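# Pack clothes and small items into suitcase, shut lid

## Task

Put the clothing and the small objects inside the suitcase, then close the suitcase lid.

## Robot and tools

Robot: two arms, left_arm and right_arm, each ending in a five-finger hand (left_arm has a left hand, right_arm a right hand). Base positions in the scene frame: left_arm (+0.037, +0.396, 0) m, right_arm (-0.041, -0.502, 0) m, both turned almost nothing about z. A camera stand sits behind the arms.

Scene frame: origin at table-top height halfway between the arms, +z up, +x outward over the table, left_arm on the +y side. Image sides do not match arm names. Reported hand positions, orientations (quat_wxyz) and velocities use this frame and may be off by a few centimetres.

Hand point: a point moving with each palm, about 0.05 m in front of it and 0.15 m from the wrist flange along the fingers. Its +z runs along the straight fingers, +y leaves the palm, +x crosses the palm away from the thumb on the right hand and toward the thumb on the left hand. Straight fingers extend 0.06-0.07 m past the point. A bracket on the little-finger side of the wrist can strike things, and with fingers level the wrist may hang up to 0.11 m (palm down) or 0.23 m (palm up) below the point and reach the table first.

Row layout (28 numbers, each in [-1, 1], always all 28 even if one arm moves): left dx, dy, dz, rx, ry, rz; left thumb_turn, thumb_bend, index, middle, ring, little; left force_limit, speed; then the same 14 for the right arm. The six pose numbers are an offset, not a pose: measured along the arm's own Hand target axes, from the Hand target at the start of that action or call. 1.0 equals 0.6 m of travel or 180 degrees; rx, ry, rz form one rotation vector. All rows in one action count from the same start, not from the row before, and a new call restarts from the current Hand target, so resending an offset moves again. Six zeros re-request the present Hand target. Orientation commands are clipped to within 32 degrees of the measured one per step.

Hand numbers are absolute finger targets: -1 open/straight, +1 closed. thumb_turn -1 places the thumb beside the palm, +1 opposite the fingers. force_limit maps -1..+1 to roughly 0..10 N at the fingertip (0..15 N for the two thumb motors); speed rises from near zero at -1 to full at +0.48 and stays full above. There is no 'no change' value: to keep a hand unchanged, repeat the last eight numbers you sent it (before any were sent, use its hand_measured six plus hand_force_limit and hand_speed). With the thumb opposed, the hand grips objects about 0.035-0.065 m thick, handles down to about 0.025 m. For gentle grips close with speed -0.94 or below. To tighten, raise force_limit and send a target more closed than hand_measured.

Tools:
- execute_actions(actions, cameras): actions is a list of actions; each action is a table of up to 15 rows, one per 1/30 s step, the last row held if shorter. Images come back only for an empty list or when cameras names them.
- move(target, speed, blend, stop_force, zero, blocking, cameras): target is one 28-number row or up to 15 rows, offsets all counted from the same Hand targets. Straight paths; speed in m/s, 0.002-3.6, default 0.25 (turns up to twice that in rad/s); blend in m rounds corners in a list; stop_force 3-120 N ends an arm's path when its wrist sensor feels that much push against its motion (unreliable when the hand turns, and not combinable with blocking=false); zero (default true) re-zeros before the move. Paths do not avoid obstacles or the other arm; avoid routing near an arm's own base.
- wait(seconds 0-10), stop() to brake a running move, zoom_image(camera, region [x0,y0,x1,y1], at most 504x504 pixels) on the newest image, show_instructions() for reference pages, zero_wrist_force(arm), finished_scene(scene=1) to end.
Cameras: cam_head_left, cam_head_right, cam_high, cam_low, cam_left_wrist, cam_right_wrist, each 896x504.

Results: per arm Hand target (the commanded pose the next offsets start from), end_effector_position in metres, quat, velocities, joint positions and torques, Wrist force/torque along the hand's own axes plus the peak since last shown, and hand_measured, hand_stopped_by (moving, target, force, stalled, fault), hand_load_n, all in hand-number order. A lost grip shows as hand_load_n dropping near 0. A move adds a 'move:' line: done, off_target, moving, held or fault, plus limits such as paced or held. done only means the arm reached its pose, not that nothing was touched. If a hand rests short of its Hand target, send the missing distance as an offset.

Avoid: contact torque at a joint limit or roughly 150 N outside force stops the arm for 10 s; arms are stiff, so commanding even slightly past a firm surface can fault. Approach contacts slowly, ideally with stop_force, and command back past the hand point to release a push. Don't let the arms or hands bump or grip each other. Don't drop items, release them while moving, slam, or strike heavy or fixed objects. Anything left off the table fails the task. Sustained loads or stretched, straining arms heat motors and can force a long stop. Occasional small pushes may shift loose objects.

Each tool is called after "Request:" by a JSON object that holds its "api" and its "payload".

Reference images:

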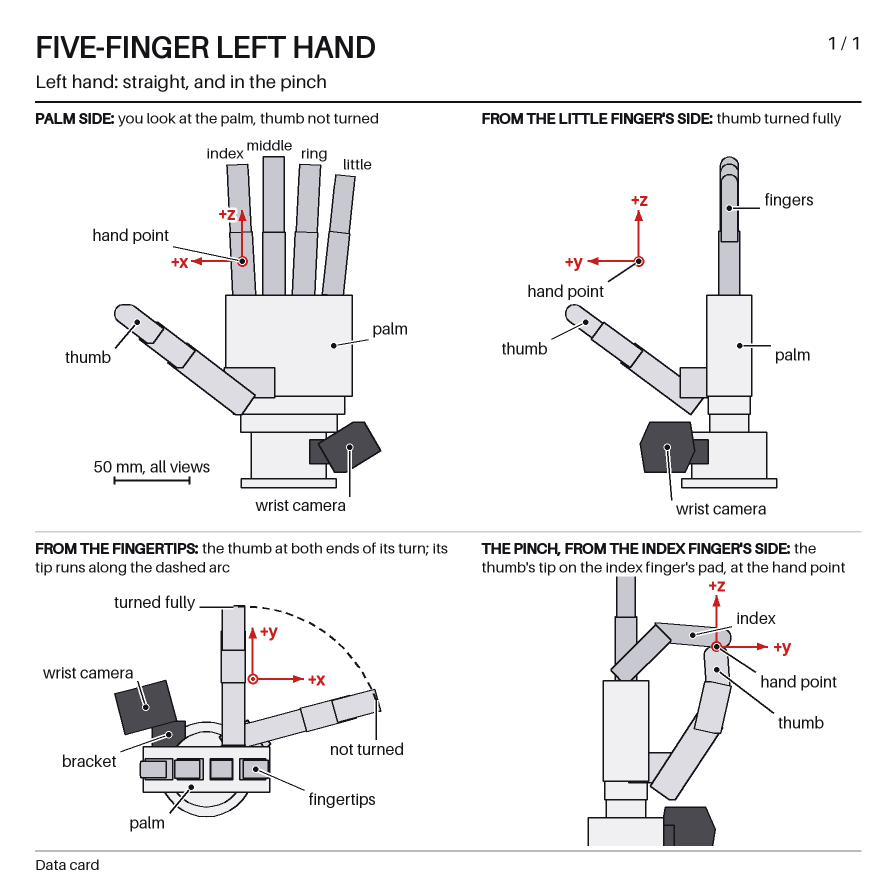

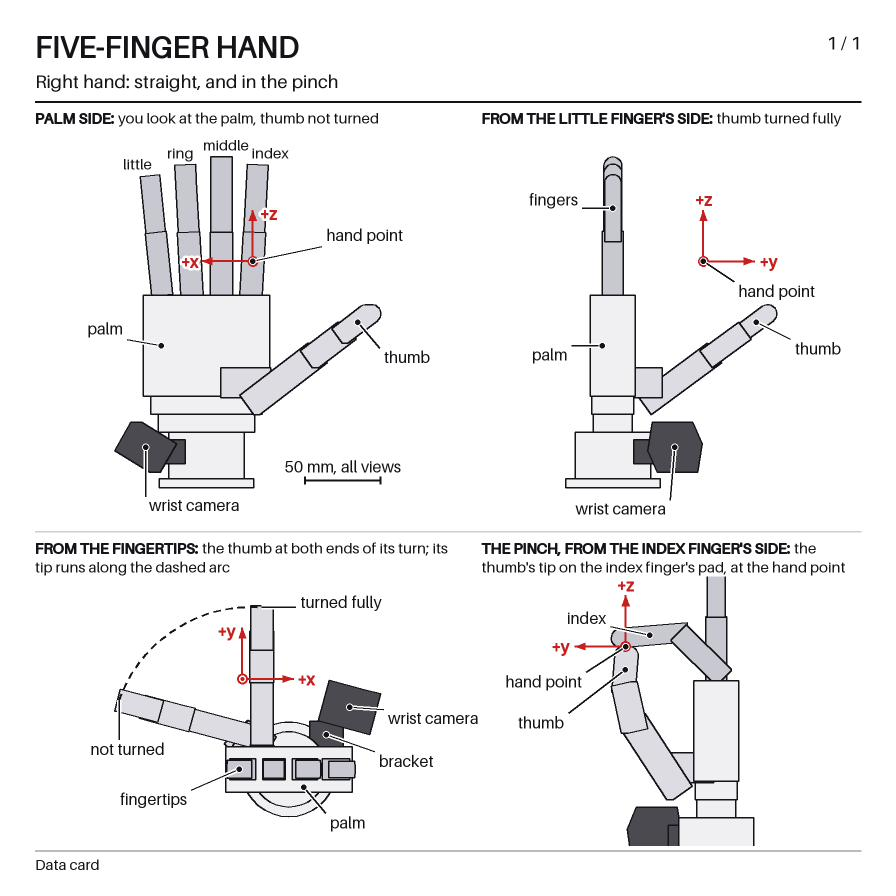

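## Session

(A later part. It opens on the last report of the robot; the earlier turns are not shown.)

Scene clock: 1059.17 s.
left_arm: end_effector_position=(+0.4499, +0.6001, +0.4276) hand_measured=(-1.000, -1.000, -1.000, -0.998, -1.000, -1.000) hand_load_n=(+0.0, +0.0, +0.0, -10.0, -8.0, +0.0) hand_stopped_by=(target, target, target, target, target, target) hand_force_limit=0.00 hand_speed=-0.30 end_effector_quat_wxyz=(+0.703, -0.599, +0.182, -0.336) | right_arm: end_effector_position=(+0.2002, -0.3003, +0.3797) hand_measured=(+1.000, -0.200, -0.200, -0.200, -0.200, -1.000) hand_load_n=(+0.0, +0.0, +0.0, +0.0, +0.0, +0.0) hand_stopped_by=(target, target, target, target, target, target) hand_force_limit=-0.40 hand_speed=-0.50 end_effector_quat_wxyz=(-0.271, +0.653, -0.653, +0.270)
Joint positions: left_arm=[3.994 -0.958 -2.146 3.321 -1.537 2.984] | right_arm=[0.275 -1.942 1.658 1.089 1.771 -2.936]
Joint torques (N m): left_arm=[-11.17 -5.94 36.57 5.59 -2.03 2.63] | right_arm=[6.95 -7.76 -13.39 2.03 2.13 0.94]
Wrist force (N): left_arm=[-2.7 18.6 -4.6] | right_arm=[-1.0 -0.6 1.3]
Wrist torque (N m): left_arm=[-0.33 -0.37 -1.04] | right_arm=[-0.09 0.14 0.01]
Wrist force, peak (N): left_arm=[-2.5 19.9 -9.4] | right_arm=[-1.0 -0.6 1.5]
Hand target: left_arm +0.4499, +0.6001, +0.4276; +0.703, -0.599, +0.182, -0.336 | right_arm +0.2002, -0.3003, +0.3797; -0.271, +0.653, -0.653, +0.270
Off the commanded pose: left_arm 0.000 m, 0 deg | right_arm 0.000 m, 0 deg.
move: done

Request:
{"api": "move", "payload": {"target": [0.0097,-0.0033,-0.0092,0.0059,0.0021,0.0055, -1,-1,-1,-1,-1,-1,0.0,-0.3, 0,0,0,0,0,0, 1,-0.2,-0.2,-0.2,-0.2,-1,-0.4,-0.5], "speed": 0.02, "cameras": ["cam_high", "cam_low"]}}

Scene clock: 1067.30 s.
left_arm: end_effector_position=(+0.4498, +0.5919, +0.4292) hand_measured=(-1.000, -1.000, -1.000, -0.998, -1.000, -1.000) hand_load_n=(+0.0, +0.0, -2.5, -12.5, -8.5, +0.0) hand_stopped_by=(target, target, target, target, target, target) hand_force_limit=0.00 hand_speed=-0.30 end_effector_quat_wxyz=(+0.711, -0.590, +0.187, -0.334) | right_arm: end_effector_position=(+0.2002, -0.3003, +0.3797) hand_measured=(+1.000, -0.200, -0.200, -0.200, -0.200, -1.000) hand_load_n=(+0.0, +0.0, +0.0, +0.0, +0.0, +0.0) hand_stopped_by=(target, target, target, target, target, target) hand_force_limit=-0.40 hand_speed=-0.50 end_effector_quat_wxyz=(-0.271, +0.653, -0.653, +0.270)
Joint positions: left_arm=[3.962 -0.947 -2.159 3.342 -1.564 3.008] | right_arm=[0.275 -1.942 1.658 1.089 1.771 -2.936]
Joint torques (N m): left_arm=[14.13 6.1 40.48 9.71 1.02 -2.02] | right_arm=[6.93 -7.59 -13.55 2.02 2.1 0.97]
Wrist force (N): left_arm=[-1.3 24.1 -4.9] | right_arm=[-0.9 -0.7 1.1]
Wrist torque (N m): left_arm=[-0.49 -0.41 -1.12] | right_arm=[-0.10 0.14 0.02]
Wrist force, peak (N): left_arm=[-1.5 25.6 -5.6] | right_arm=[-1.1 -0.5 1.6]
Hand target: left_arm +0.4499, +0.5920, +0.4291; +0.711, -0.590, +0.187, -0.334 | right_arm +0.2002, -0.3003, +0.3797; -0.271, +0.653, -0.653, +0.270
Off the commanded pose: left_arm 0.000 m, 0 deg | right_arm 0.000 m, 0 deg.
move: done
Images, in order (width x height): cam_high 896x504, cam_low 896x504.

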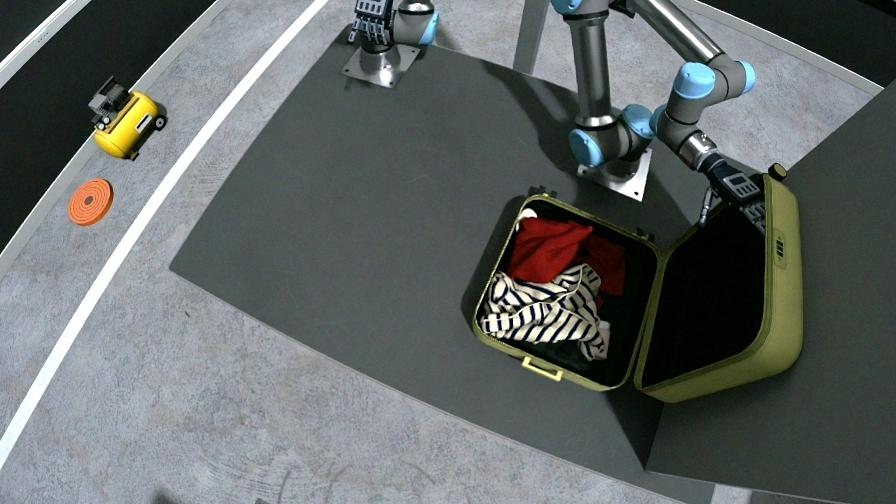

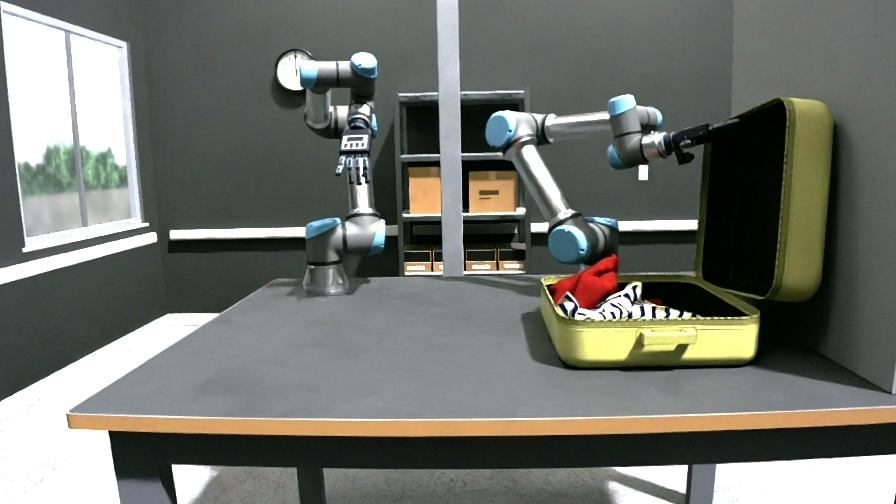

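Request:
{"api": "move", "payload": {"target": [0.01937,-0.00615,-0.01835,0.0118,0.00424,0.01097, -1,-1,-1,-1,-1,-1,0.0,-0.3, 0,0,0,0,0,0, 1,-0.2,-0.2,-0.2,-0.2,-1,-0.4,-0.5], "speed": 0.03, "cameras": ["cam_low"]}}

Scene clock: 1071.50 s.
left_arm: end_effector_position=(+0.4499, +0.5757, +0.4318) hand_measured=(-1.000, -1.000, -1.000, -0.998, -1.000, -1.000) hand_load_n=(+0.0, +0.0, -2.0, -12.5, -8.5, +0.0) hand_stopped_by=(target, target, target, target, target, target) hand_force_limit=0.00 hand_speed=-0.30 end_effector_quat_wxyz=(+0.726, -0.571, +0.195, -0.329) end_effector_velocity=(+0.000, +0.000, +0.000) end_effector_angular_velocity=(-0.005, +0.000, -0.002) | right_arm: end_effector_position=(+0.2002, -0.3003, +0.3797) hand_measured=(+1.000, -0.200, -0.200, -0.200, -0.200, -1.000) hand_load_n=(+0.0, +0.5, +0.0, +0.0, +0.0, +0.0) hand_stopped_by=(target, target, target, target, target, target) hand_force_limit=-0.40 hand_speed=-0.50 end_effector_quat_wxyz=(-0.271, +0.653, -0.653, +0.270)
Joint positions: left_arm=[3.895 -0.929 -2.183 3.387 -1.619 3.06] | right_arm=[0.275 -1.942 1.658 1.089 1.771 -2.936]
Joint velocities: left_arm=[0.003 -0.001 0.001 -0.003 0.004 -0.005] | right_arm=[within noise]
Joint torques (N m): left_arm=[13.02 -2.32 43.44 5.98 1.59 -2.48] | right_arm=[7.09 -7.37 -13.56 1.96 2.03 0.97]
Wrist force (N): left_arm=[-1.1 25.2 -6.1] | right_arm=[-0.8 -0.3 1.3]
Wrist torque (N m): left_arm=[-0.44 -0.48 -1.08] | right_arm=[-0.06 0.13 0.04]
Wrist force, peak (N): left_arm=[-1.6 25.8 -5.7] | right_arm=[-0.9 -0.8 1.6]
Hand target: left_arm +0.4499, +0.5758, +0.4316; +0.726, -0.571, +0.195, -0.329 | right_arm +0.2002, -0.3003, +0.3797; -0.271, +0.653, -0.653, +0.270
Off the commanded pose: left_arm 0.000 m, 0 deg | right_arm 0.000 m, 0 deg.
move: done
Images, in order (width x height): cam_low 896x504.

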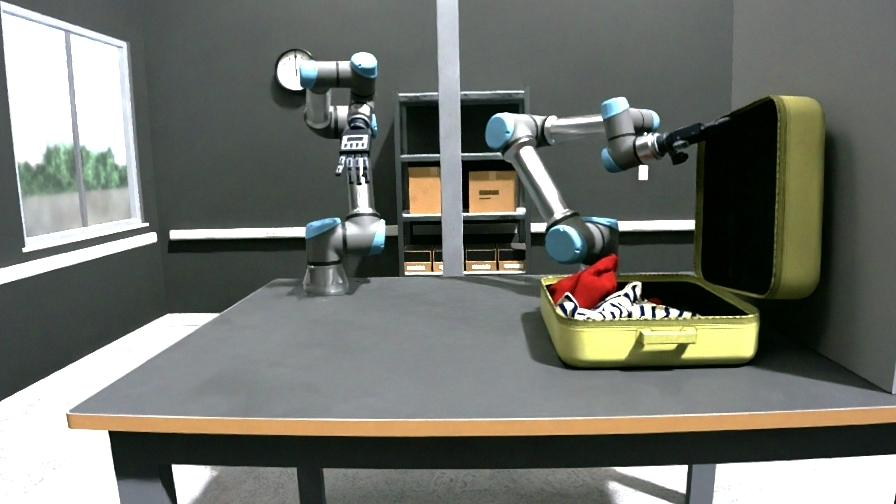

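Request:
{"api": "move", "payload": {"target": [[0.01937,-0.00615,-0.01835,0.0118,0.00424,0.01097, -1,-1,-1,-1,-1,-1,0.0,-0.3, 0,0,0,0,0,0, 1,-0.2,-0.2,-0.2,-0.2,-1,-0.4,-0.5],[0.03867,-0.0111,-0.03717,0.0236,0.00848,0.02195, -1,-1,-1,-1,-1,-1,0.0,-0.3, 0,0,0,0,0,0, 1,-0.2,-0.2,-0.2,-0.2,-1,-0.4,-0.5],[0.05785,-0.0146,-0.0564,0.0354,0.01272,0.03292, -1,-1,-1,-1,-1,-1,0.0,-0.3, 0,0,0,0,0,0, 1,-0.2,-0.2,-0.2,-0.2,-1,-0.4,-0.5]], "speed": 0.04, "blend": 0.001, "cameras": ["cam_low", "cam_high"]}}

Scene clock: 1076.17 s.
left_arm: end_effector_position=(+0.4498, +0.5265, +0.4341) hand_measured=(-1.000, -1.000, -1.000, -0.998, -1.000, -1.000) hand_load_n=(+0.0, +0.0, -0.5, -12.0, -9.0, +0.0) hand_stopped_by=(target, target, target, target, target, target) hand_force_limit=0.00 hand_speed=-0.30 end_effector_quat_wxyz=(+0.769, -0.512, +0.220, -0.313) | right_arm: end_effector_position=(+0.2002, -0.3003, +0.3797) hand_measured=(+1.000, -0.200, -0.200, -0.200, -0.200, -1.000) hand_load_n=(+0.0, +0.0, +0.0, +0.0, +0.0, +0.0) hand_stopped_by=(target, target, target, target, target, target) hand_force_limit=-0.40 hand_speed=-0.50 end_effector_quat_wxyz=(-0.271, +0.653, -0.653, +0.270)
Joint positions: left_arm=[3.679 -0.898 -2.262 3.556 -1.783 3.25] | right_arm=[0.275 -1.942 1.658 1.089 1.771 -2.936]
Joint torques (N m): left_arm=[12.45 -2.51 42.57 5.47 3.18 -2.46] | right_arm=[7.79 -6.97 -14.04 2.03 2.1 1.17]
Wrist force (N): left_arm=[-1.1 24.7 -7.4] | right_arm=[-1.0 -0.6 1.5]
Wrist torque (N m): left_arm=[-0.30 -0.57 -1.14] | right_arm=[-0.12 0.14 0.02]
Wrist force, peak (N): left_arm=[-1.6 25.5 -6.6] | right_arm=[-1.1 -0.6 1.4]
Hand target: left_arm +0.4499, +0.5266, +0.4340; +0.769, -0.512, +0.221, -0.313 | right_arm +0.2002, -0.3003, +0.3797; -0.271, +0.653, -0.653, +0.270
Off the commanded pose: left_arm 0.000 m, 0 deg | right_arm 0.000 m, 0 deg.
move: done
Images, in order (width x height): cam_high 896x504, cam_low 896x504.

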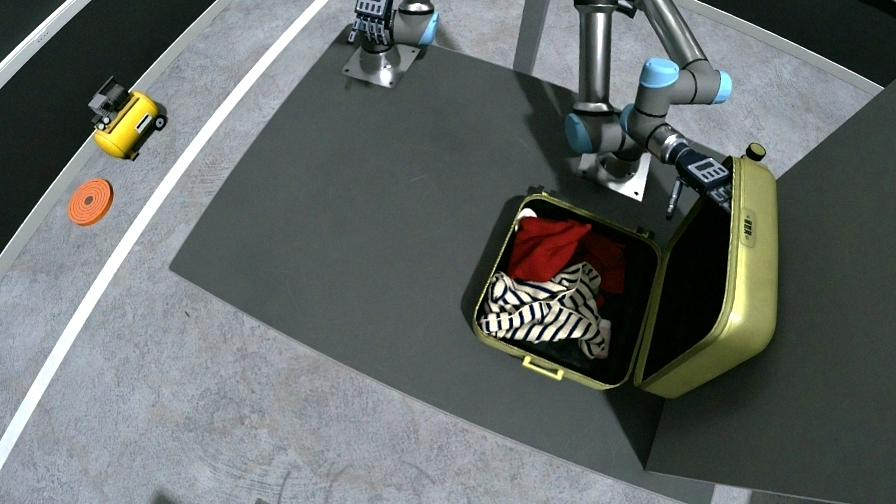

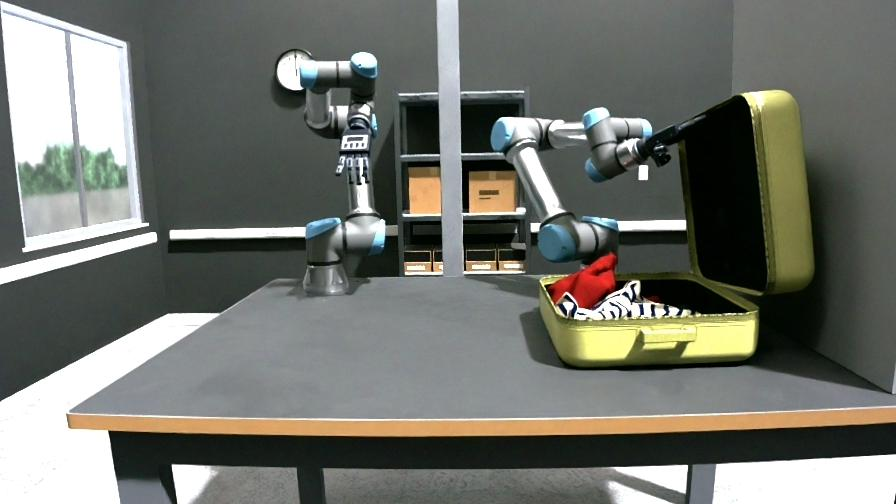

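Request:
{"api": "move", "payload": {"target": [[0.02895,-0.0085,-0.02782,0.0177,0.00636,0.01646, -1,-1,-1,-1,-1,-1,0.0,-0.3, 0,0,0,0,0,0, 1,-0.2,-0.2,-0.2,-0.2,-1,-0.4,-0.5],[0.05775,-0.01393,-0.05665,0.0354,0.01272,0.03292, -1,-1,-1,-1,-1,-1,0.0,-0.3, 0,0,0,0,0,0, 1,-0.2,-0.2,-0.2,-0.2,-1,-0.4,-0.5]], "speed": 0.04, "blend": 0.001, "cameras": ["cam_low", "cam_high"]}}

Scene clock: 1086.53 s.
left_arm: end_effector_position=(+0.4498, +0.4776, +0.4282) hand_measured=(-1.000, -1.000, -1.000, -0.998, -1.000, -1.000) hand_load_n=(+0.0, +0.0, +0.0, -11.5, -8.5, +0.0) hand_stopped_by=(target, target, target, target, target, target) hand_force_limit=0.00 hand_speed=-0.30 end_effector_quat_wxyz=(+0.807, -0.451, +0.244, -0.294) | right_arm: end_effector_position=(+0.2002, -0.3003, +0.3797) hand_measured=(+1.000, -0.200, -0.200, -0.200, -0.200, -1.000) hand_load_n=(+0.0, +0.0, +0.0, +0.0, +0.0, +0.0) hand_stopped_by=(target, target, target, target, target, target) hand_force_limit=-0.40 hand_speed=-0.50 end_effector_quat_wxyz=(-0.271, +0.653, -0.653, +0.270)
Joint positions: left_arm=[3.462 -0.905 -2.351 3.784 -1.913 3.482] | right_arm=[0.275 -1.942 1.658 1.089 1.771 -2.936]
Joint torques (N m): left_arm=[11.21 -0.19 43.36 4.96 5.11 -2.46] | right_arm=[7.03 -7.07 -13.97 1.83 1.95 1.12]
Wrist force (N): left_arm=[-1.9 22.8 -8.8] | right_arm=[-0.8 -0.5 1.3]
Wrist torque (N m): left_arm=[-0.17 -0.53 -1.17] | right_arm=[-0.08 0.13 0.03]
Wrist force, peak (N): left_arm=[-1.7 24.5 -8.1] | right_arm=[-1.0 -0.8 1.6]
Hand target: left_arm +0.4499, +0.4776, +0.4283; +0.807, -0.451, +0.244, -0.294 | right_arm +0.2002, -0.3003, +0.3797; -0.271, +0.653, -0.653, +0.270
Off the commanded pose: left_arm 0.000 m, 0 deg | right_arm 0.000 m, 0 deg.
move: done
Images, in order (width x height): cam_high 896x504, cam_low 896x504.

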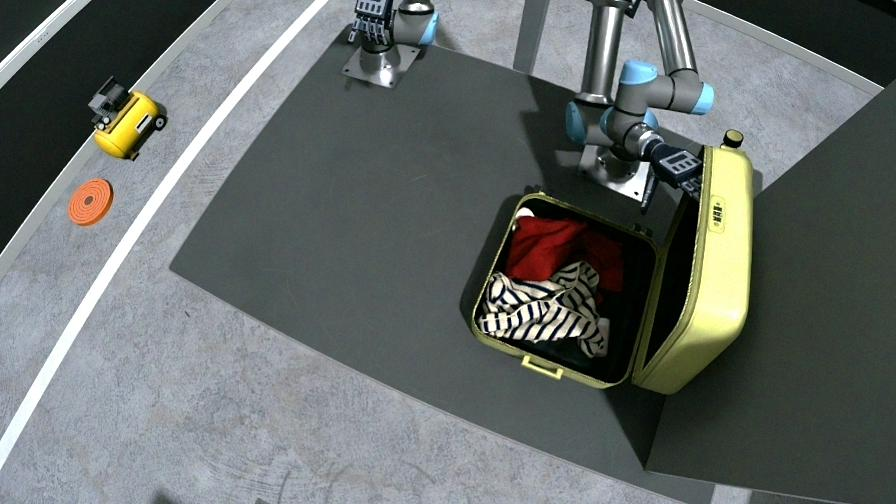

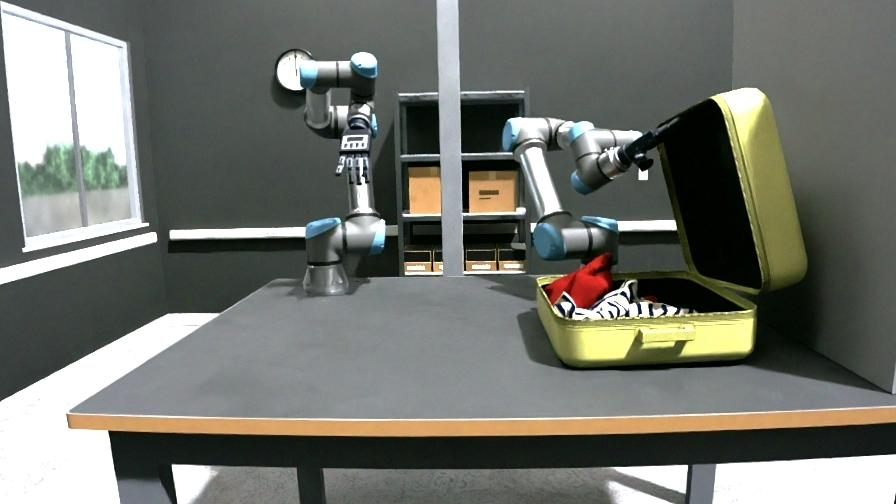

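Request:
{"api": "move", "payload": {"target": [[0.02895,-0.0085,-0.02782,0.0177,0.00636,0.01646, -1,-1,-1,-1,-1,-1,0.0,-0.3, 0,0,0,0,0,0, 1,-0.2,-0.2,-0.2,-0.2,-1,-0.4,-0.5],[0.05775,-0.01393,-0.05665,0.0354,0.01272,0.03292, -1,-1,-1,-1,-1,-1,0.0,-0.3, 0,0,0,0,0,0, 1,-0.2,-0.2,-0.2,-0.2,-1,-0.4,-0.5]], "speed": 0.04, "blend": 0.001, "cameras": ["cam_low", "cam_high"]}}

Scene clock: 1093.70 s.
left_arm: end_effector_position=(+0.4499, +0.4302, +0.4148) hand_measured=(-1.000, -1.000, -1.000, -0.998, -1.000, -1.000) hand_load_n=(+0.0, +0.0, -0.5, -5.0, -9.0, -5.0) hand_stopped_by=(target, target, target, target, target, target) hand_force_limit=0.00 hand_speed=-0.30 end_effector_quat_wxyz=(+0.839, -0.386, +0.267, -0.274) | right_arm: end_effector_position=(+0.2002, -0.3003, +0.3797) hand_measured=(+1.000, -0.200, -0.200, -0.200, -0.200, -1.000) hand_load_n=(+0.0, +0.0, +0.0, +0.0, -0.5, -0.5) hand_stopped_by=(target, target, target, target, target, target) hand_force_limit=-0.40 hand_speed=-0.50 end_effector_quat_wxyz=(-0.271, +0.653, -0.653, +0.270)
Joint positions: left_arm=[3.275 -0.953 -2.447 4.057 -1.984 3.731] | right_arm=[0.275 -1.942 1.658 1.089 1.771 -2.936]
Joint torques (N m): left_arm=[11.22 18.01 41.64 4.75 2.74 -2.2] | right_arm=[6.68 -7.19 -14.43 1.86 2.06 1.16]
Wrist force (N): left_arm=[0.8 22.6 -11.7] | right_arm=[-0.7 -0.6 1.3]
Wrist torque (N m): left_arm=[0.21 -0.62 -1.15] | right_arm=[-0.09 0.11 0.03]
Wrist force, peak (N): left_arm=[-2.1 24.1 -9.3] | right_arm=[-1.0 -0.7 1.6]
Hand target: left_arm +0.4498, +0.4302, +0.4150; +0.840, -0.386, +0.267, -0.274 | right_arm +0.2002, -0.3003, +0.3797; -0.271, +0.653, -0.653, +0.270
Off the commanded pose: left_arm 0.000 m, 0 deg | right_arm 0.000 m, 0 deg.
move: done
Images, in order (width x height): cam_high 896x504, cam_low 896x504.

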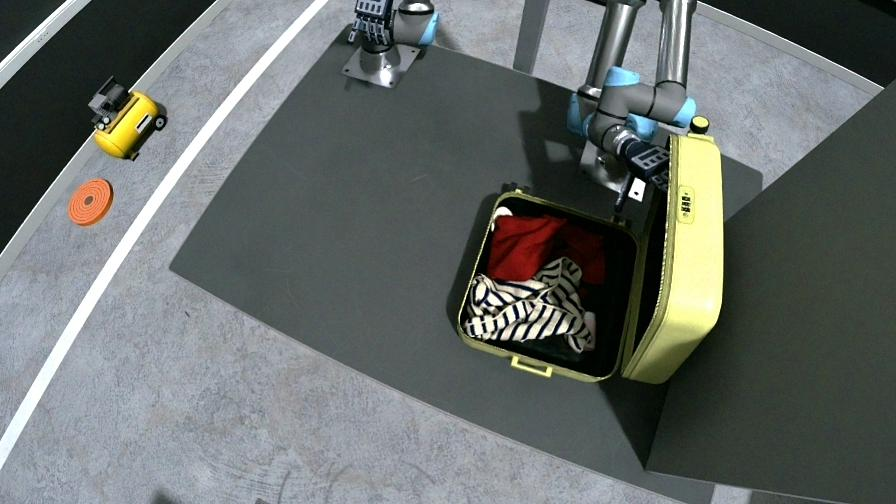

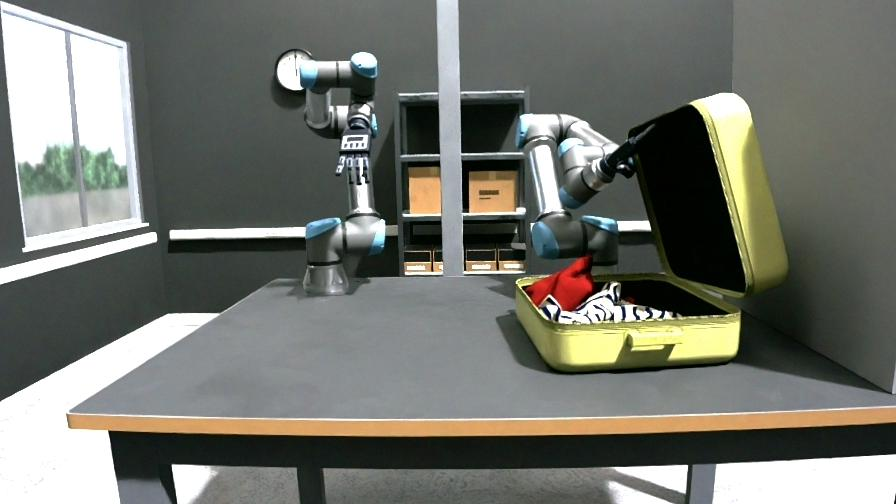

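Request:
{"api": "move", "payload": {"target": [0,0.00466,-0.0018,0,0,0, -1,-1,-1,-1,-1,-1,0.0,-0.3, 0,0,0,0,0,0, 1,-0.2,-0.2,-0.2,-0.2,-1,-0.4,-0.5], "speed": 0.02, "cameras": ["cam_low"]}}

Scene clock: 1096.23 s.
left_arm: end_effector_position=(+0.4498, +0.4312, +0.4121) hand_measured=(-1.000, -1.000, -1.000, -0.998, -1.000, -1.000) hand_load_n=(+0.0, +0.0, +0.0, -4.0, -9.0, -6.0) hand_stopped_by=(target, target, target, target, target, target) hand_force_limit=0.00 hand_speed=-0.30 end_effector_quat_wxyz=(+0.840, -0.386, +0.267, -0.274) | right_arm: end_effector_position=(+0.2002, -0.3003, +0.3797) hand_measured=(+1.000, -0.200, -0.200, -0.200, -0.200, -1.000) hand_load_n=(+0.0, +0.0, +0.0, +0.0, +0.0, +0.0) hand_stopped_by=(target, target, target, target, target, target) hand_force_limit=-0.40 hand_speed=-0.50 end_effector_quat_wxyz=(-0.271, +0.653, -0.653, +0.270)
Joint positions: left_arm=[3.28 -0.954 -2.454 4.064 -1.979 3.727] | right_arm=[0.275 -1.942 1.658 1.089 1.771 -2.936]
Joint torques (N m): left_arm=[4.33 -5.77 36.3 10.66 5.25 -1.55] | right_arm=[7.55 -7.07 -12.98 1.82 2.12 1.29]
Wrist force (N): left_arm=[0.8 21.8 -11.8] | right_arm=[-0.9 -0.7 1.3]
Wrist torque (N m): left_arm=[0.18 -0.63 -1.15] | right_arm=[-0.12 0.14 0.02]
Wrist force, peak (N): left_arm=[1.2 22.8 -12.1] | right_arm=[-0.9 -0.8 1.5]
Hand target: left_arm +0.4498, +0.4312, +0.4121; +0.840, -0.386, +0.267, -0.274 | right_arm +0.2002, -0.3003, +0.3797; -0.271, +0.653, -0.653, +0.270
Off the commanded pose: left_arm 0.000 m, 0 deg | right_arm 0.000 m, 0 deg.
move: done
Images, in order (width x height): cam_low 896x504.

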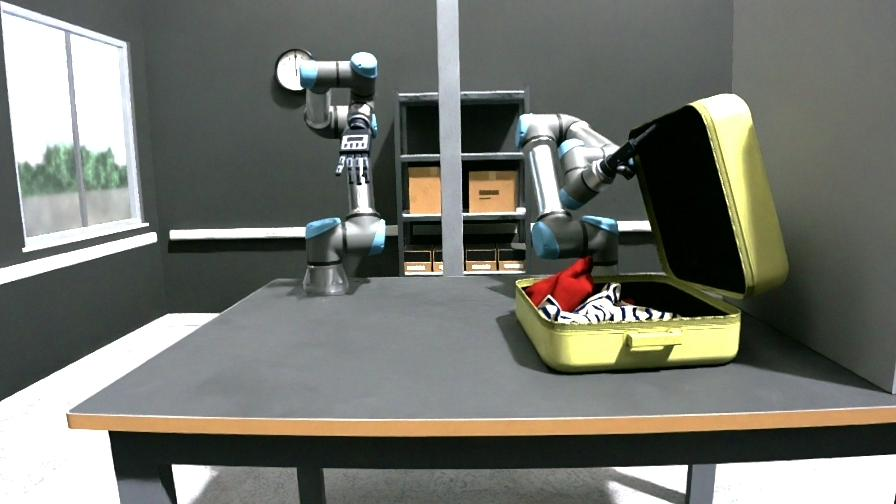

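Request:
{"api": "move", "payload": {"target": [0.0039,0.0132,-0.0093,0,0,0, -1,-1,-1,-1,-1,-1,0.0,-0.3, 0,0,0,0,0,0, 1,-0.2,-0.2,-0.2,-0.2,-1,-0.4,-0.5], "speed": 0.02, "cameras": ["cam_low", "cam_high"]}}

Scene clock: 1098.93 s.
left_arm: end_effector_position=(+0.4499, +0.4312, +0.4021) hand_measured=(-1.000, -1.000, -1.000, -1.000, -1.000, -1.000) hand_load_n=(+0.0, +0.0, +0.0, +0.0, +0.0, -0.5) hand_stopped_by=(target, target, target, target, target, target) hand_force_limit=0.00 hand_speed=-0.30 end_effector_quat_wxyz=(+0.840, -0.386, +0.267, -0.274) end_effector_velocity=(+0.000, +0.000, -0.001) end_effector_angular_velocity=(-0.001, +0.005, +0.002) | right_arm: end_effector_position=(+0.2002, -0.3003, +0.3797) hand_measured=(+1.000, -0.200, -0.200, -0.200, -0.200, -1.000) hand_load_n=(+0.0, +0.0, +0.0, +0.0, +0.0, +0.0) hand_stopped_by=(target, target, target, target, target, target) hand_force_limit=-0.40 hand_speed=-0.50 end_effector_quat_wxyz=(-0.271, +0.653, -0.653, +0.270)
Joint positions: left_arm=[3.28 -0.964 -2.477 4.097 -1.979 3.727] | right_arm=[0.275 -1.942 1.658 1.089 1.771 -2.936]
Joint velocities: left_arm=[0 0 0.001 -0.005 -0.001 0] | right_arm=[within noise]
Joint torques (N m): left_arm=[4.15 2.29 27.77 -0.01 1.53 -0.94] | right_arm=[6.74 -6.74 -13.37 1.9 2.18 1.08]
Wrist force (N): left_arm=[-1.1 0.7 0.8] | right_arm=[-1.2 -0.5 1.2]
Wrist torque (N m): left_arm=[-0.06 -0.03 -0.26] | right_arm=[-0.07 0.17 0.01]
Wrist force, peak (N): left_arm=[1.0 22.4 -12.3] | right_arm=[-1.1 -0.8 1.5]
Hand target: left_arm +0.4498, +0.4312, +0.4022; +0.840, -0.386, +0.267, -0.274 | right_arm +0.2002, -0.3003, +0.3797; -0.271, +0.653, -0.653, +0.270
Off the commanded pose: left_arm 0.000 m, 0 deg | right_arm 0.000 m, 0 deg.
move: done
Images, in order (width x height): cam_high 896x504, cam_low 896x504.

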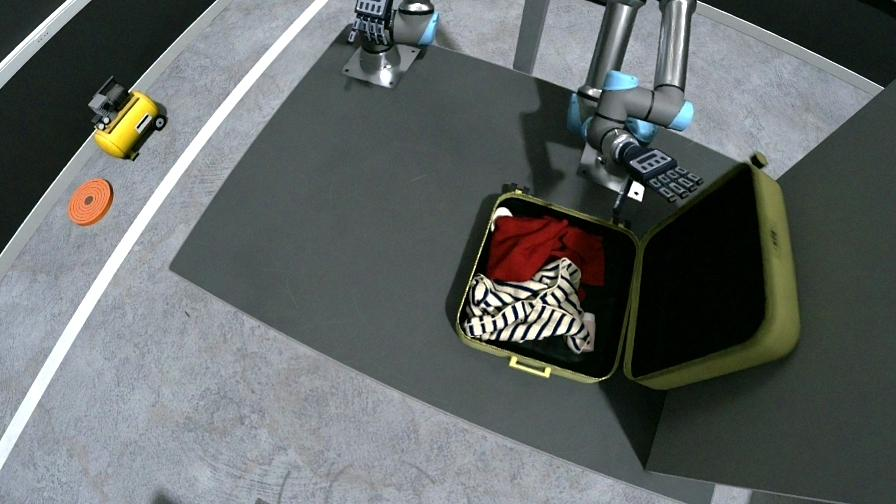

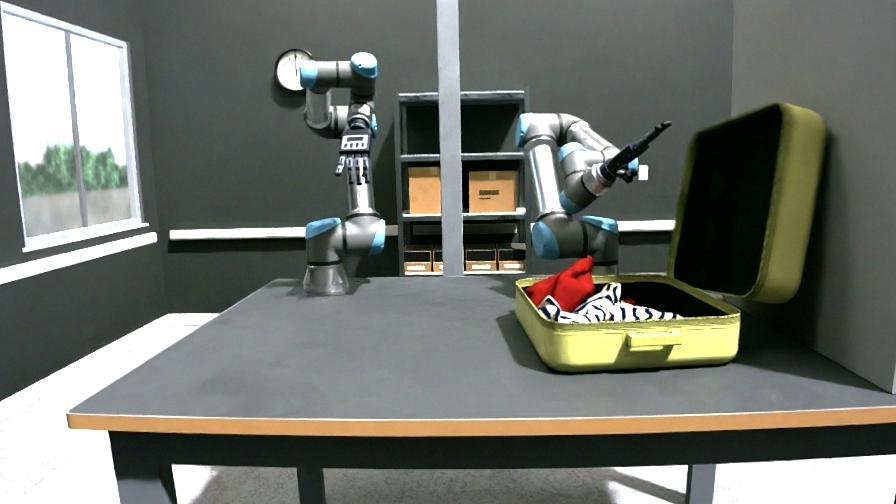

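Request:
{"api": "wait", "payload": {"seconds": 1, "cameras": ["all"]}}

Scene clock: 1101.43 s.
left_arm: end_effector_position=(+0.4498, +0.4312, +0.4022) hand_measured=(-1.000, -1.000, -1.000, -1.000, -1.000, -1.000) hand_load_n=(-0.5, +0.0, +0.0, +0.0, +0.0, +0.0) hand_stopped_by=(target, target, target, target, target, target) hand_force_limit=0.00 hand_speed=-0.30 end_effector_quat_wxyz=(+0.840, -0.386, +0.267, -0.274) | right_arm: end_effector_position=(+0.2002, -0.3003, +0.3797) hand_measured=(+1.000, -0.200, -0.200, -0.200, -0.200, -1.000) hand_load_n=(+0.0, +0.0, +0.0, +0.0, +0.0, +0.0) hand_stopped_by=(target, target, target, target, target, target) hand_force_limit=-0.40 hand_speed=-0.50 end_effector_quat_wxyz=(-0.271, +0.653, -0.653, +0.270)
Joint positions: left_arm=[3.28 -0.964 -2.477 4.097 -1.979 3.727] | right_arm=[0.275 -1.942 1.658 1.089 1.771 -2.936]
Joint torques (N m): left_arm=[10.45 9.76 27.52 0.27 -1.61 -2.52] | right_arm=[7.14 -7.16 -13.55 1.92 2.22 1.09]
Wrist force (N): left_arm=[-0.9 0.8 0.7] | right_arm=[-0.8 -0.7 1.4]
Wrist torque (N m): left_arm=[-0.03 -0.06 -0.26] | right_arm=[-0.11 0.11 0.02]
Wrist force, peak (N): left_arm=[-1.0 1.1 0.8] | right_arm=[-0.9 -0.8 1.6]
Hand target: left_arm +0.4498, +0.4312, +0.4022; +0.840, -0.386, +0.267, -0.274 | right_arm +0.2002, -0.3003, +0.3797; -0.271, +0.653, -0.653, +0.270
Off the commanded pose: left_arm 0.000 m, 0 deg | right_arm 0.000 m, 0 deg.
wait: 1.00 s; at rest from the start

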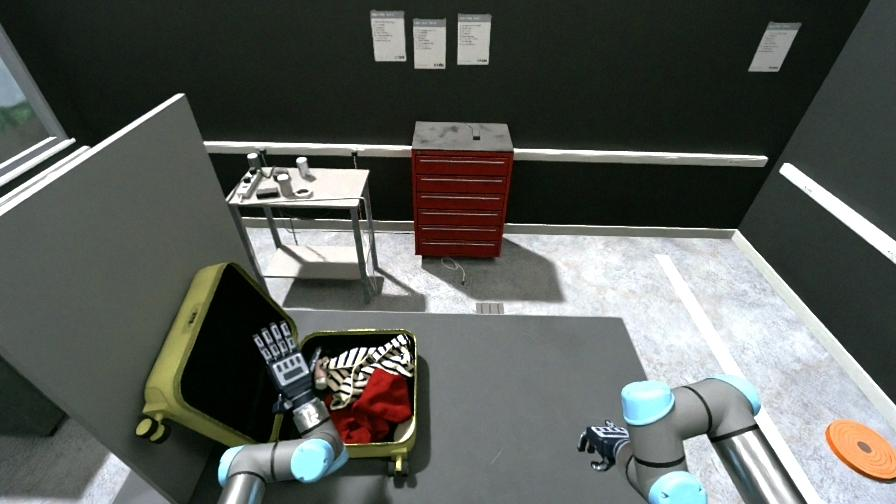

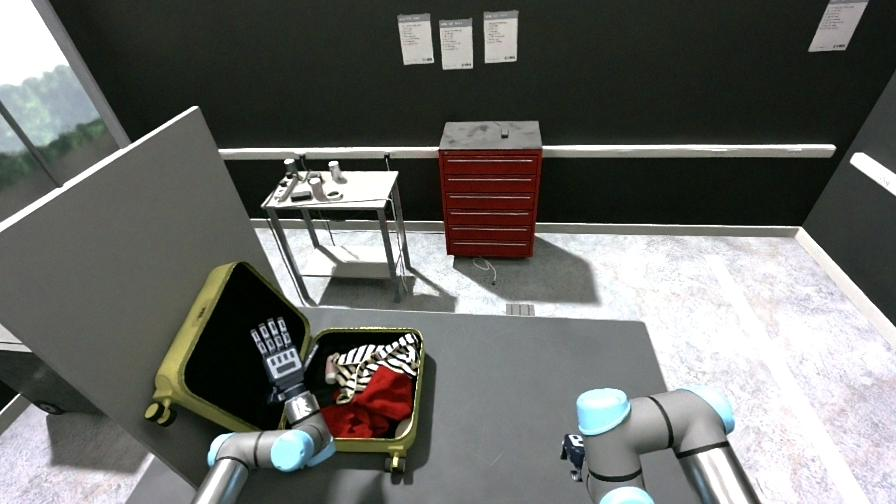

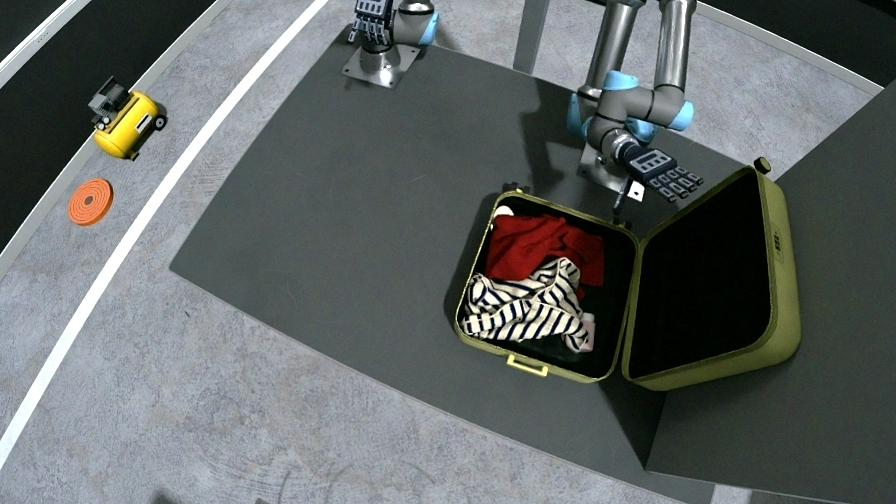

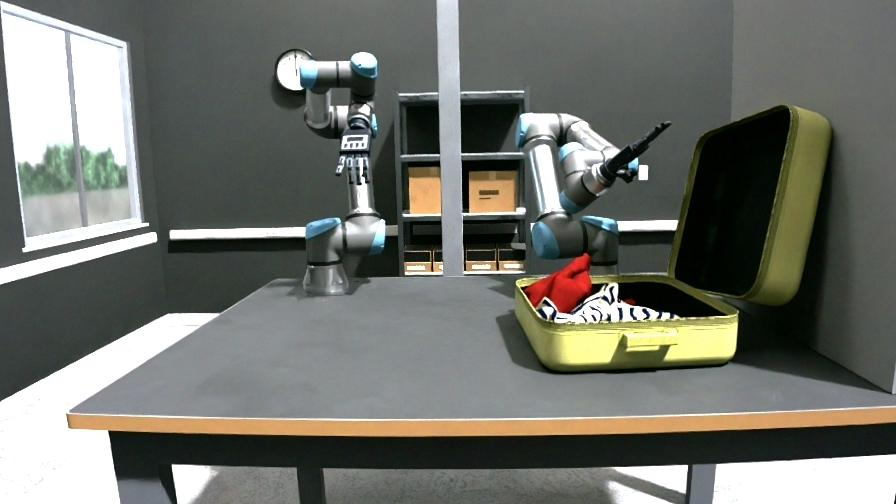

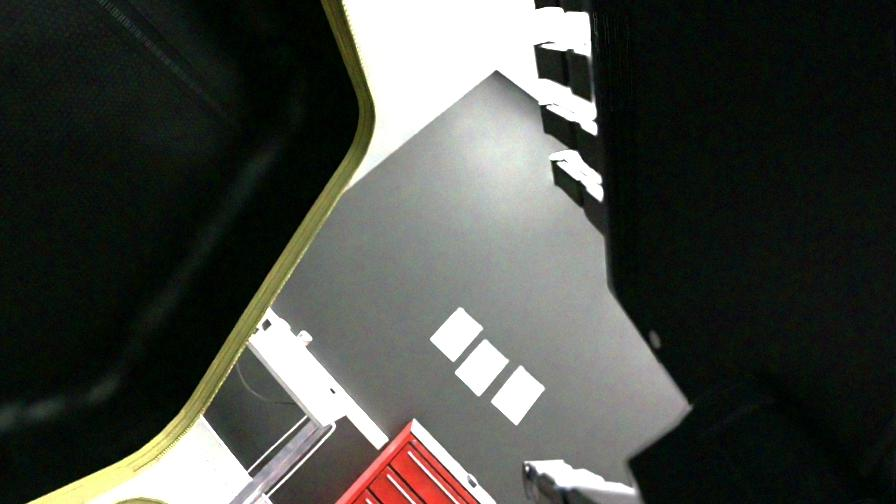

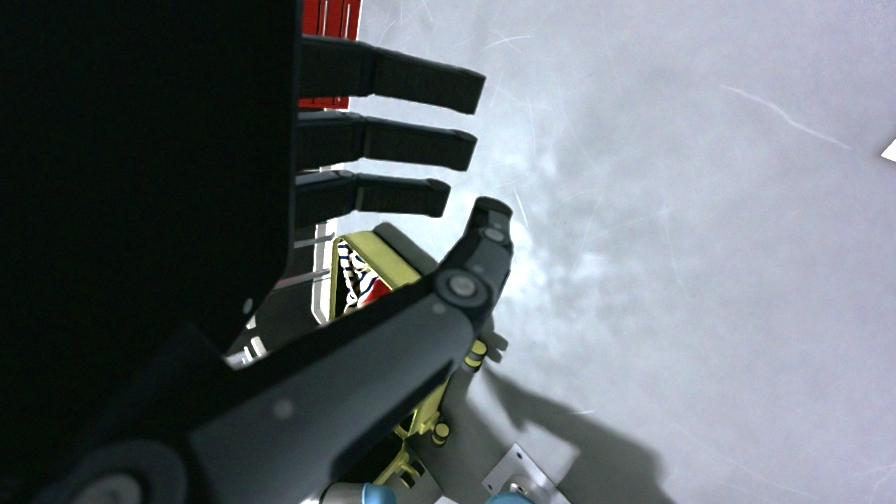

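Request:
{"api": "move", "payload": {"target": [0,0,0,0,0,0, -1,-1,-1,-1,-1,-1,0.0,-0.3, -0.4667,-0.0471,0.3535,0,-0.3536,-0.3536, 1,-1,-1,-1,-1,-1,-0.4,-0.5], "speed": 0.2, "cameras": ["cam_right_wrist", "cam_low", "cam_head_right"]}}

Scene clock: 1120.07 s.
left_arm: end_effector_position=(+0.4498, +0.4312, +0.4022) hand_measured=(-1.000, -1.000, -1.000, -1.000, -1.000, -1.000) hand_load_n=(+0.0, +0.0, -0.5, +0.0, +0.0, +0.0) hand_stopped_by=(target, target, target, target, target, target) hand_force_limit=0.00 hand_speed=-0.30 end_effector_quat_wxyz=(+0.840, -0.386, +0.267, -0.274) | right_arm: end_effector_position=(+0.3700, -0.0200, +0.2500) hand_measured=(+1.000, -1.000, -1.000, -1.000, -1.000, -1.000) hand_load_n=(+0.0, +0.0, +0.0, +0.0, +0.0, +0.0) hand_stopped_by=(target, target, target, target, target, target) hand_force_limit=-0.40 hand_speed=-0.50 end_effector_quat_wxyz=(-0.383, +0.924, +0.000, +0.000)
Joint positions: left_arm=[3.28 -0.964 -2.477 4.097 -1.979 3.727] | right_arm=[0.415 -0.954 0.958 1.174 0.87 -4.142]
Joint torques (N m): left_arm=[10.62 10.74 27.7 0.18 -0.01 -2.5] | right_arm=[-11.72 -32.96 -23.39 1.51 0.36 -1.95]
Wrist force (N): left_arm=[-0.9 0.9 0.9] | right_arm=[-1.0 -0.4 1.4]
Wrist torque (N m): left_arm=[-0.03 -0.05 -0.25] | right_arm=[-0.07 0.14 0.04]
Wrist force, peak (N): left_arm=[-1.1 1.1 0.9] | right_arm=[-0.2 -0.9 2.3]
Hand target: left_arm +0.4498, +0.4312, +0.4022; +0.840, -0.386, +0.267, -0.274 | right_arm +0.3701, -0.0201, +0.2500; -0.383, +0.924, +0.000, +0.000
Off the commanded pose: left_arm 0.000 m, 0 deg | right_arm 0.000 m, 0 deg.
move: done
Images, in order (width x height): cam_head_right 896x504, cam_low 896x504, cam_right_wrist 896x504.

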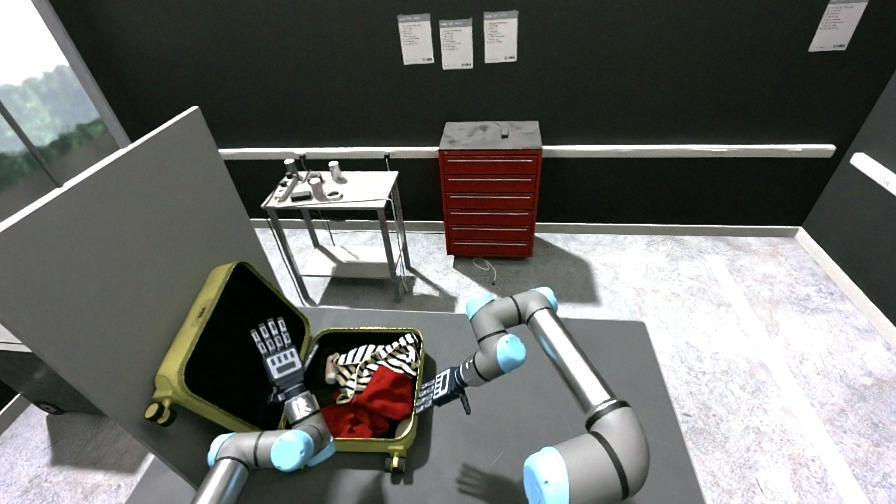

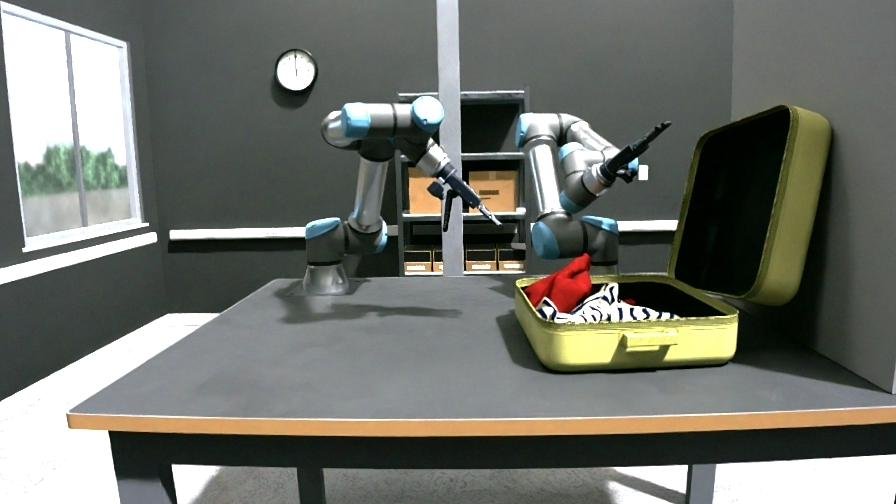

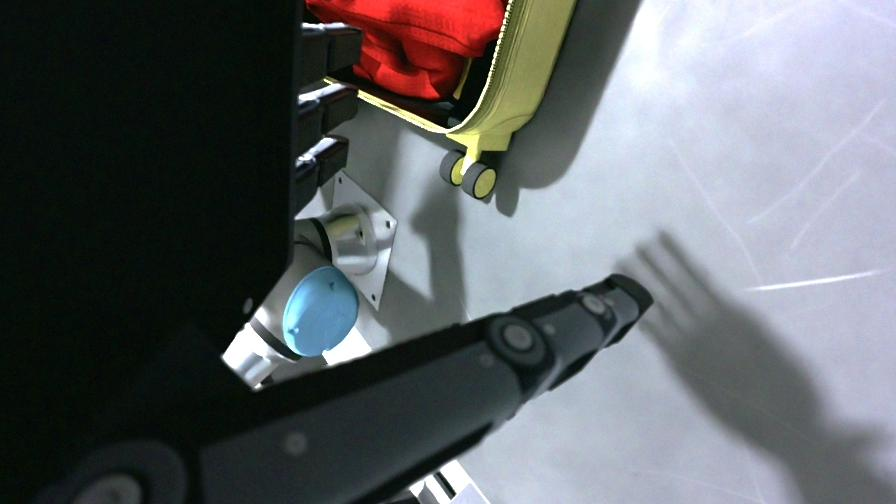

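Request:
{"api": "move", "payload": {"target": [0,0,0,0,0,0, -1,-1,-1,-1,-1,-1,0.0,-0.3, 0.2167,0.2298,0.1827,0,0,0, 1,-1,-1,-1,-1,-1,-0.4,-0.5], "speed": 0.2, "cameras": ["cam_right_wrist", "cam_low", "cam_high"]}}

Scene clock: 1126.47 s.
left_arm: end_effector_position=(+0.4498, +0.4312, +0.4022) hand_measured=(-1.000, -1.000, -1.000, -1.000, -1.000, -1.000) hand_load_n=(+0.0, +0.0, +0.0, +0.0, +0.0, +0.0) hand_stopped_by=(target, target, target, target, target, target) hand_force_limit=0.00 hand_speed=-0.30 end_effector_quat_wxyz=(+0.840, -0.386, +0.267, -0.274) | right_arm: end_effector_position=(+0.5001, -0.0399, +0.0751) hand_measured=(+1.000, -1.000, -1.000, -1.000, -1.000, -1.000) hand_load_n=(+0.0, +0.0, +0.0, -0.5, +0.0, +0.0) hand_stopped_by=(target, target, target, target, target, target) hand_force_limit=-0.40 hand_speed=-0.50 end_effector_quat_wxyz=(-0.383, +0.924, +0.000, +0.000)
Joint positions: left_arm=[3.28 -0.964 -2.477 4.097 -1.979 3.727] | right_arm=[0.305 -0.581 0.765 1.085 0.833 -4.279]
Joint torques (N m): left_arm=[9.66 10.49 27.82 0.37 1.54 -2.44] | right_arm=[10.06 -43.4 -21 -0.63 1.14 1.63]
Wrist force (N): left_arm=[-0.8 1.1 0.8] | right_arm=[-0.7 -0.4 1.3]
Wrist torque (N m): left_arm=[-0.02 -0.06 -0.26] | right_arm=[-0.08 0.11 0.05]
Wrist force, peak (N): left_arm=[-1.1 1.1 0.9] | right_arm=[-1.9 -1.7 0.8]
Hand target: left_arm +0.4498, +0.4312, +0.4022; +0.840, -0.386, +0.267, -0.274 | right_arm +0.5002, -0.0398, +0.0750; -0.383, +0.924, +0.000, +0.000
Off the commanded pose: left_arm 0.000 m, 0 deg | right_arm 0.000 m, 0 deg.
move: done
Images, in order (width x height): cam_high 896x504, cam_low 896x504, cam_right_wrist 896x504.

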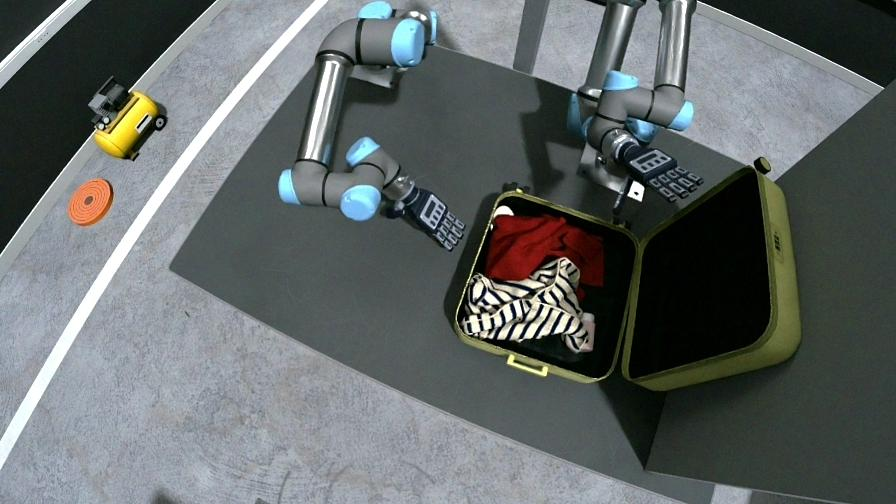

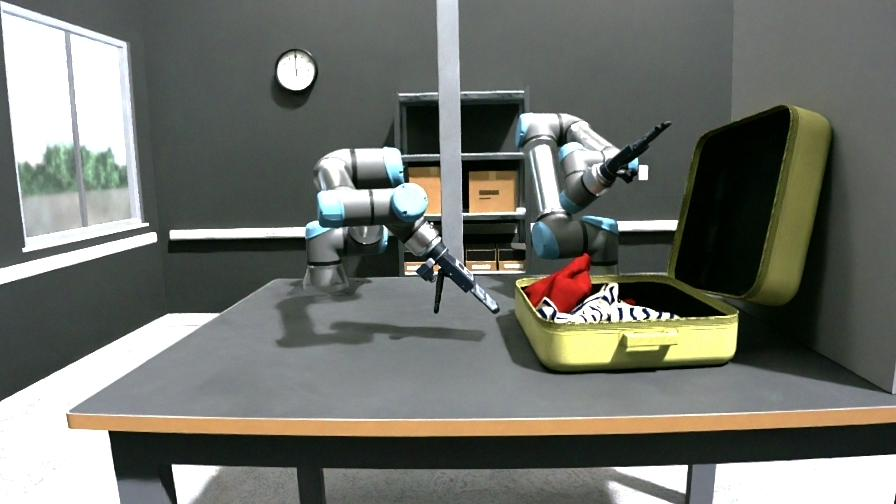

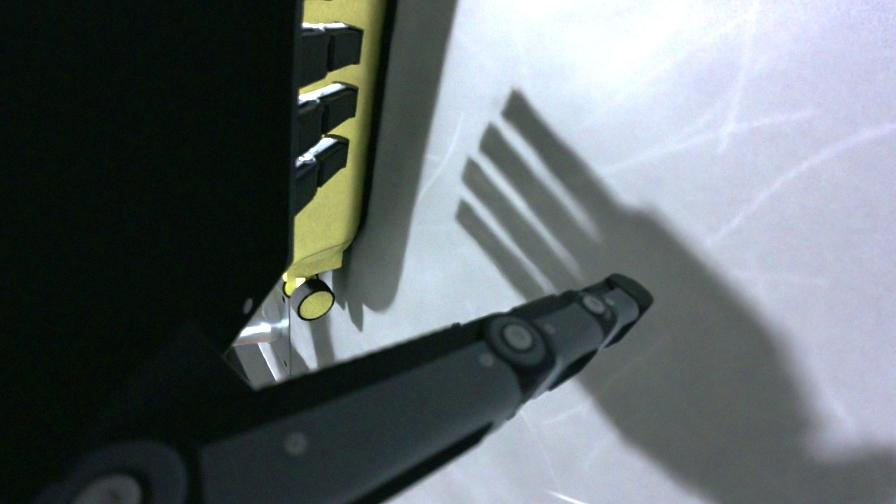

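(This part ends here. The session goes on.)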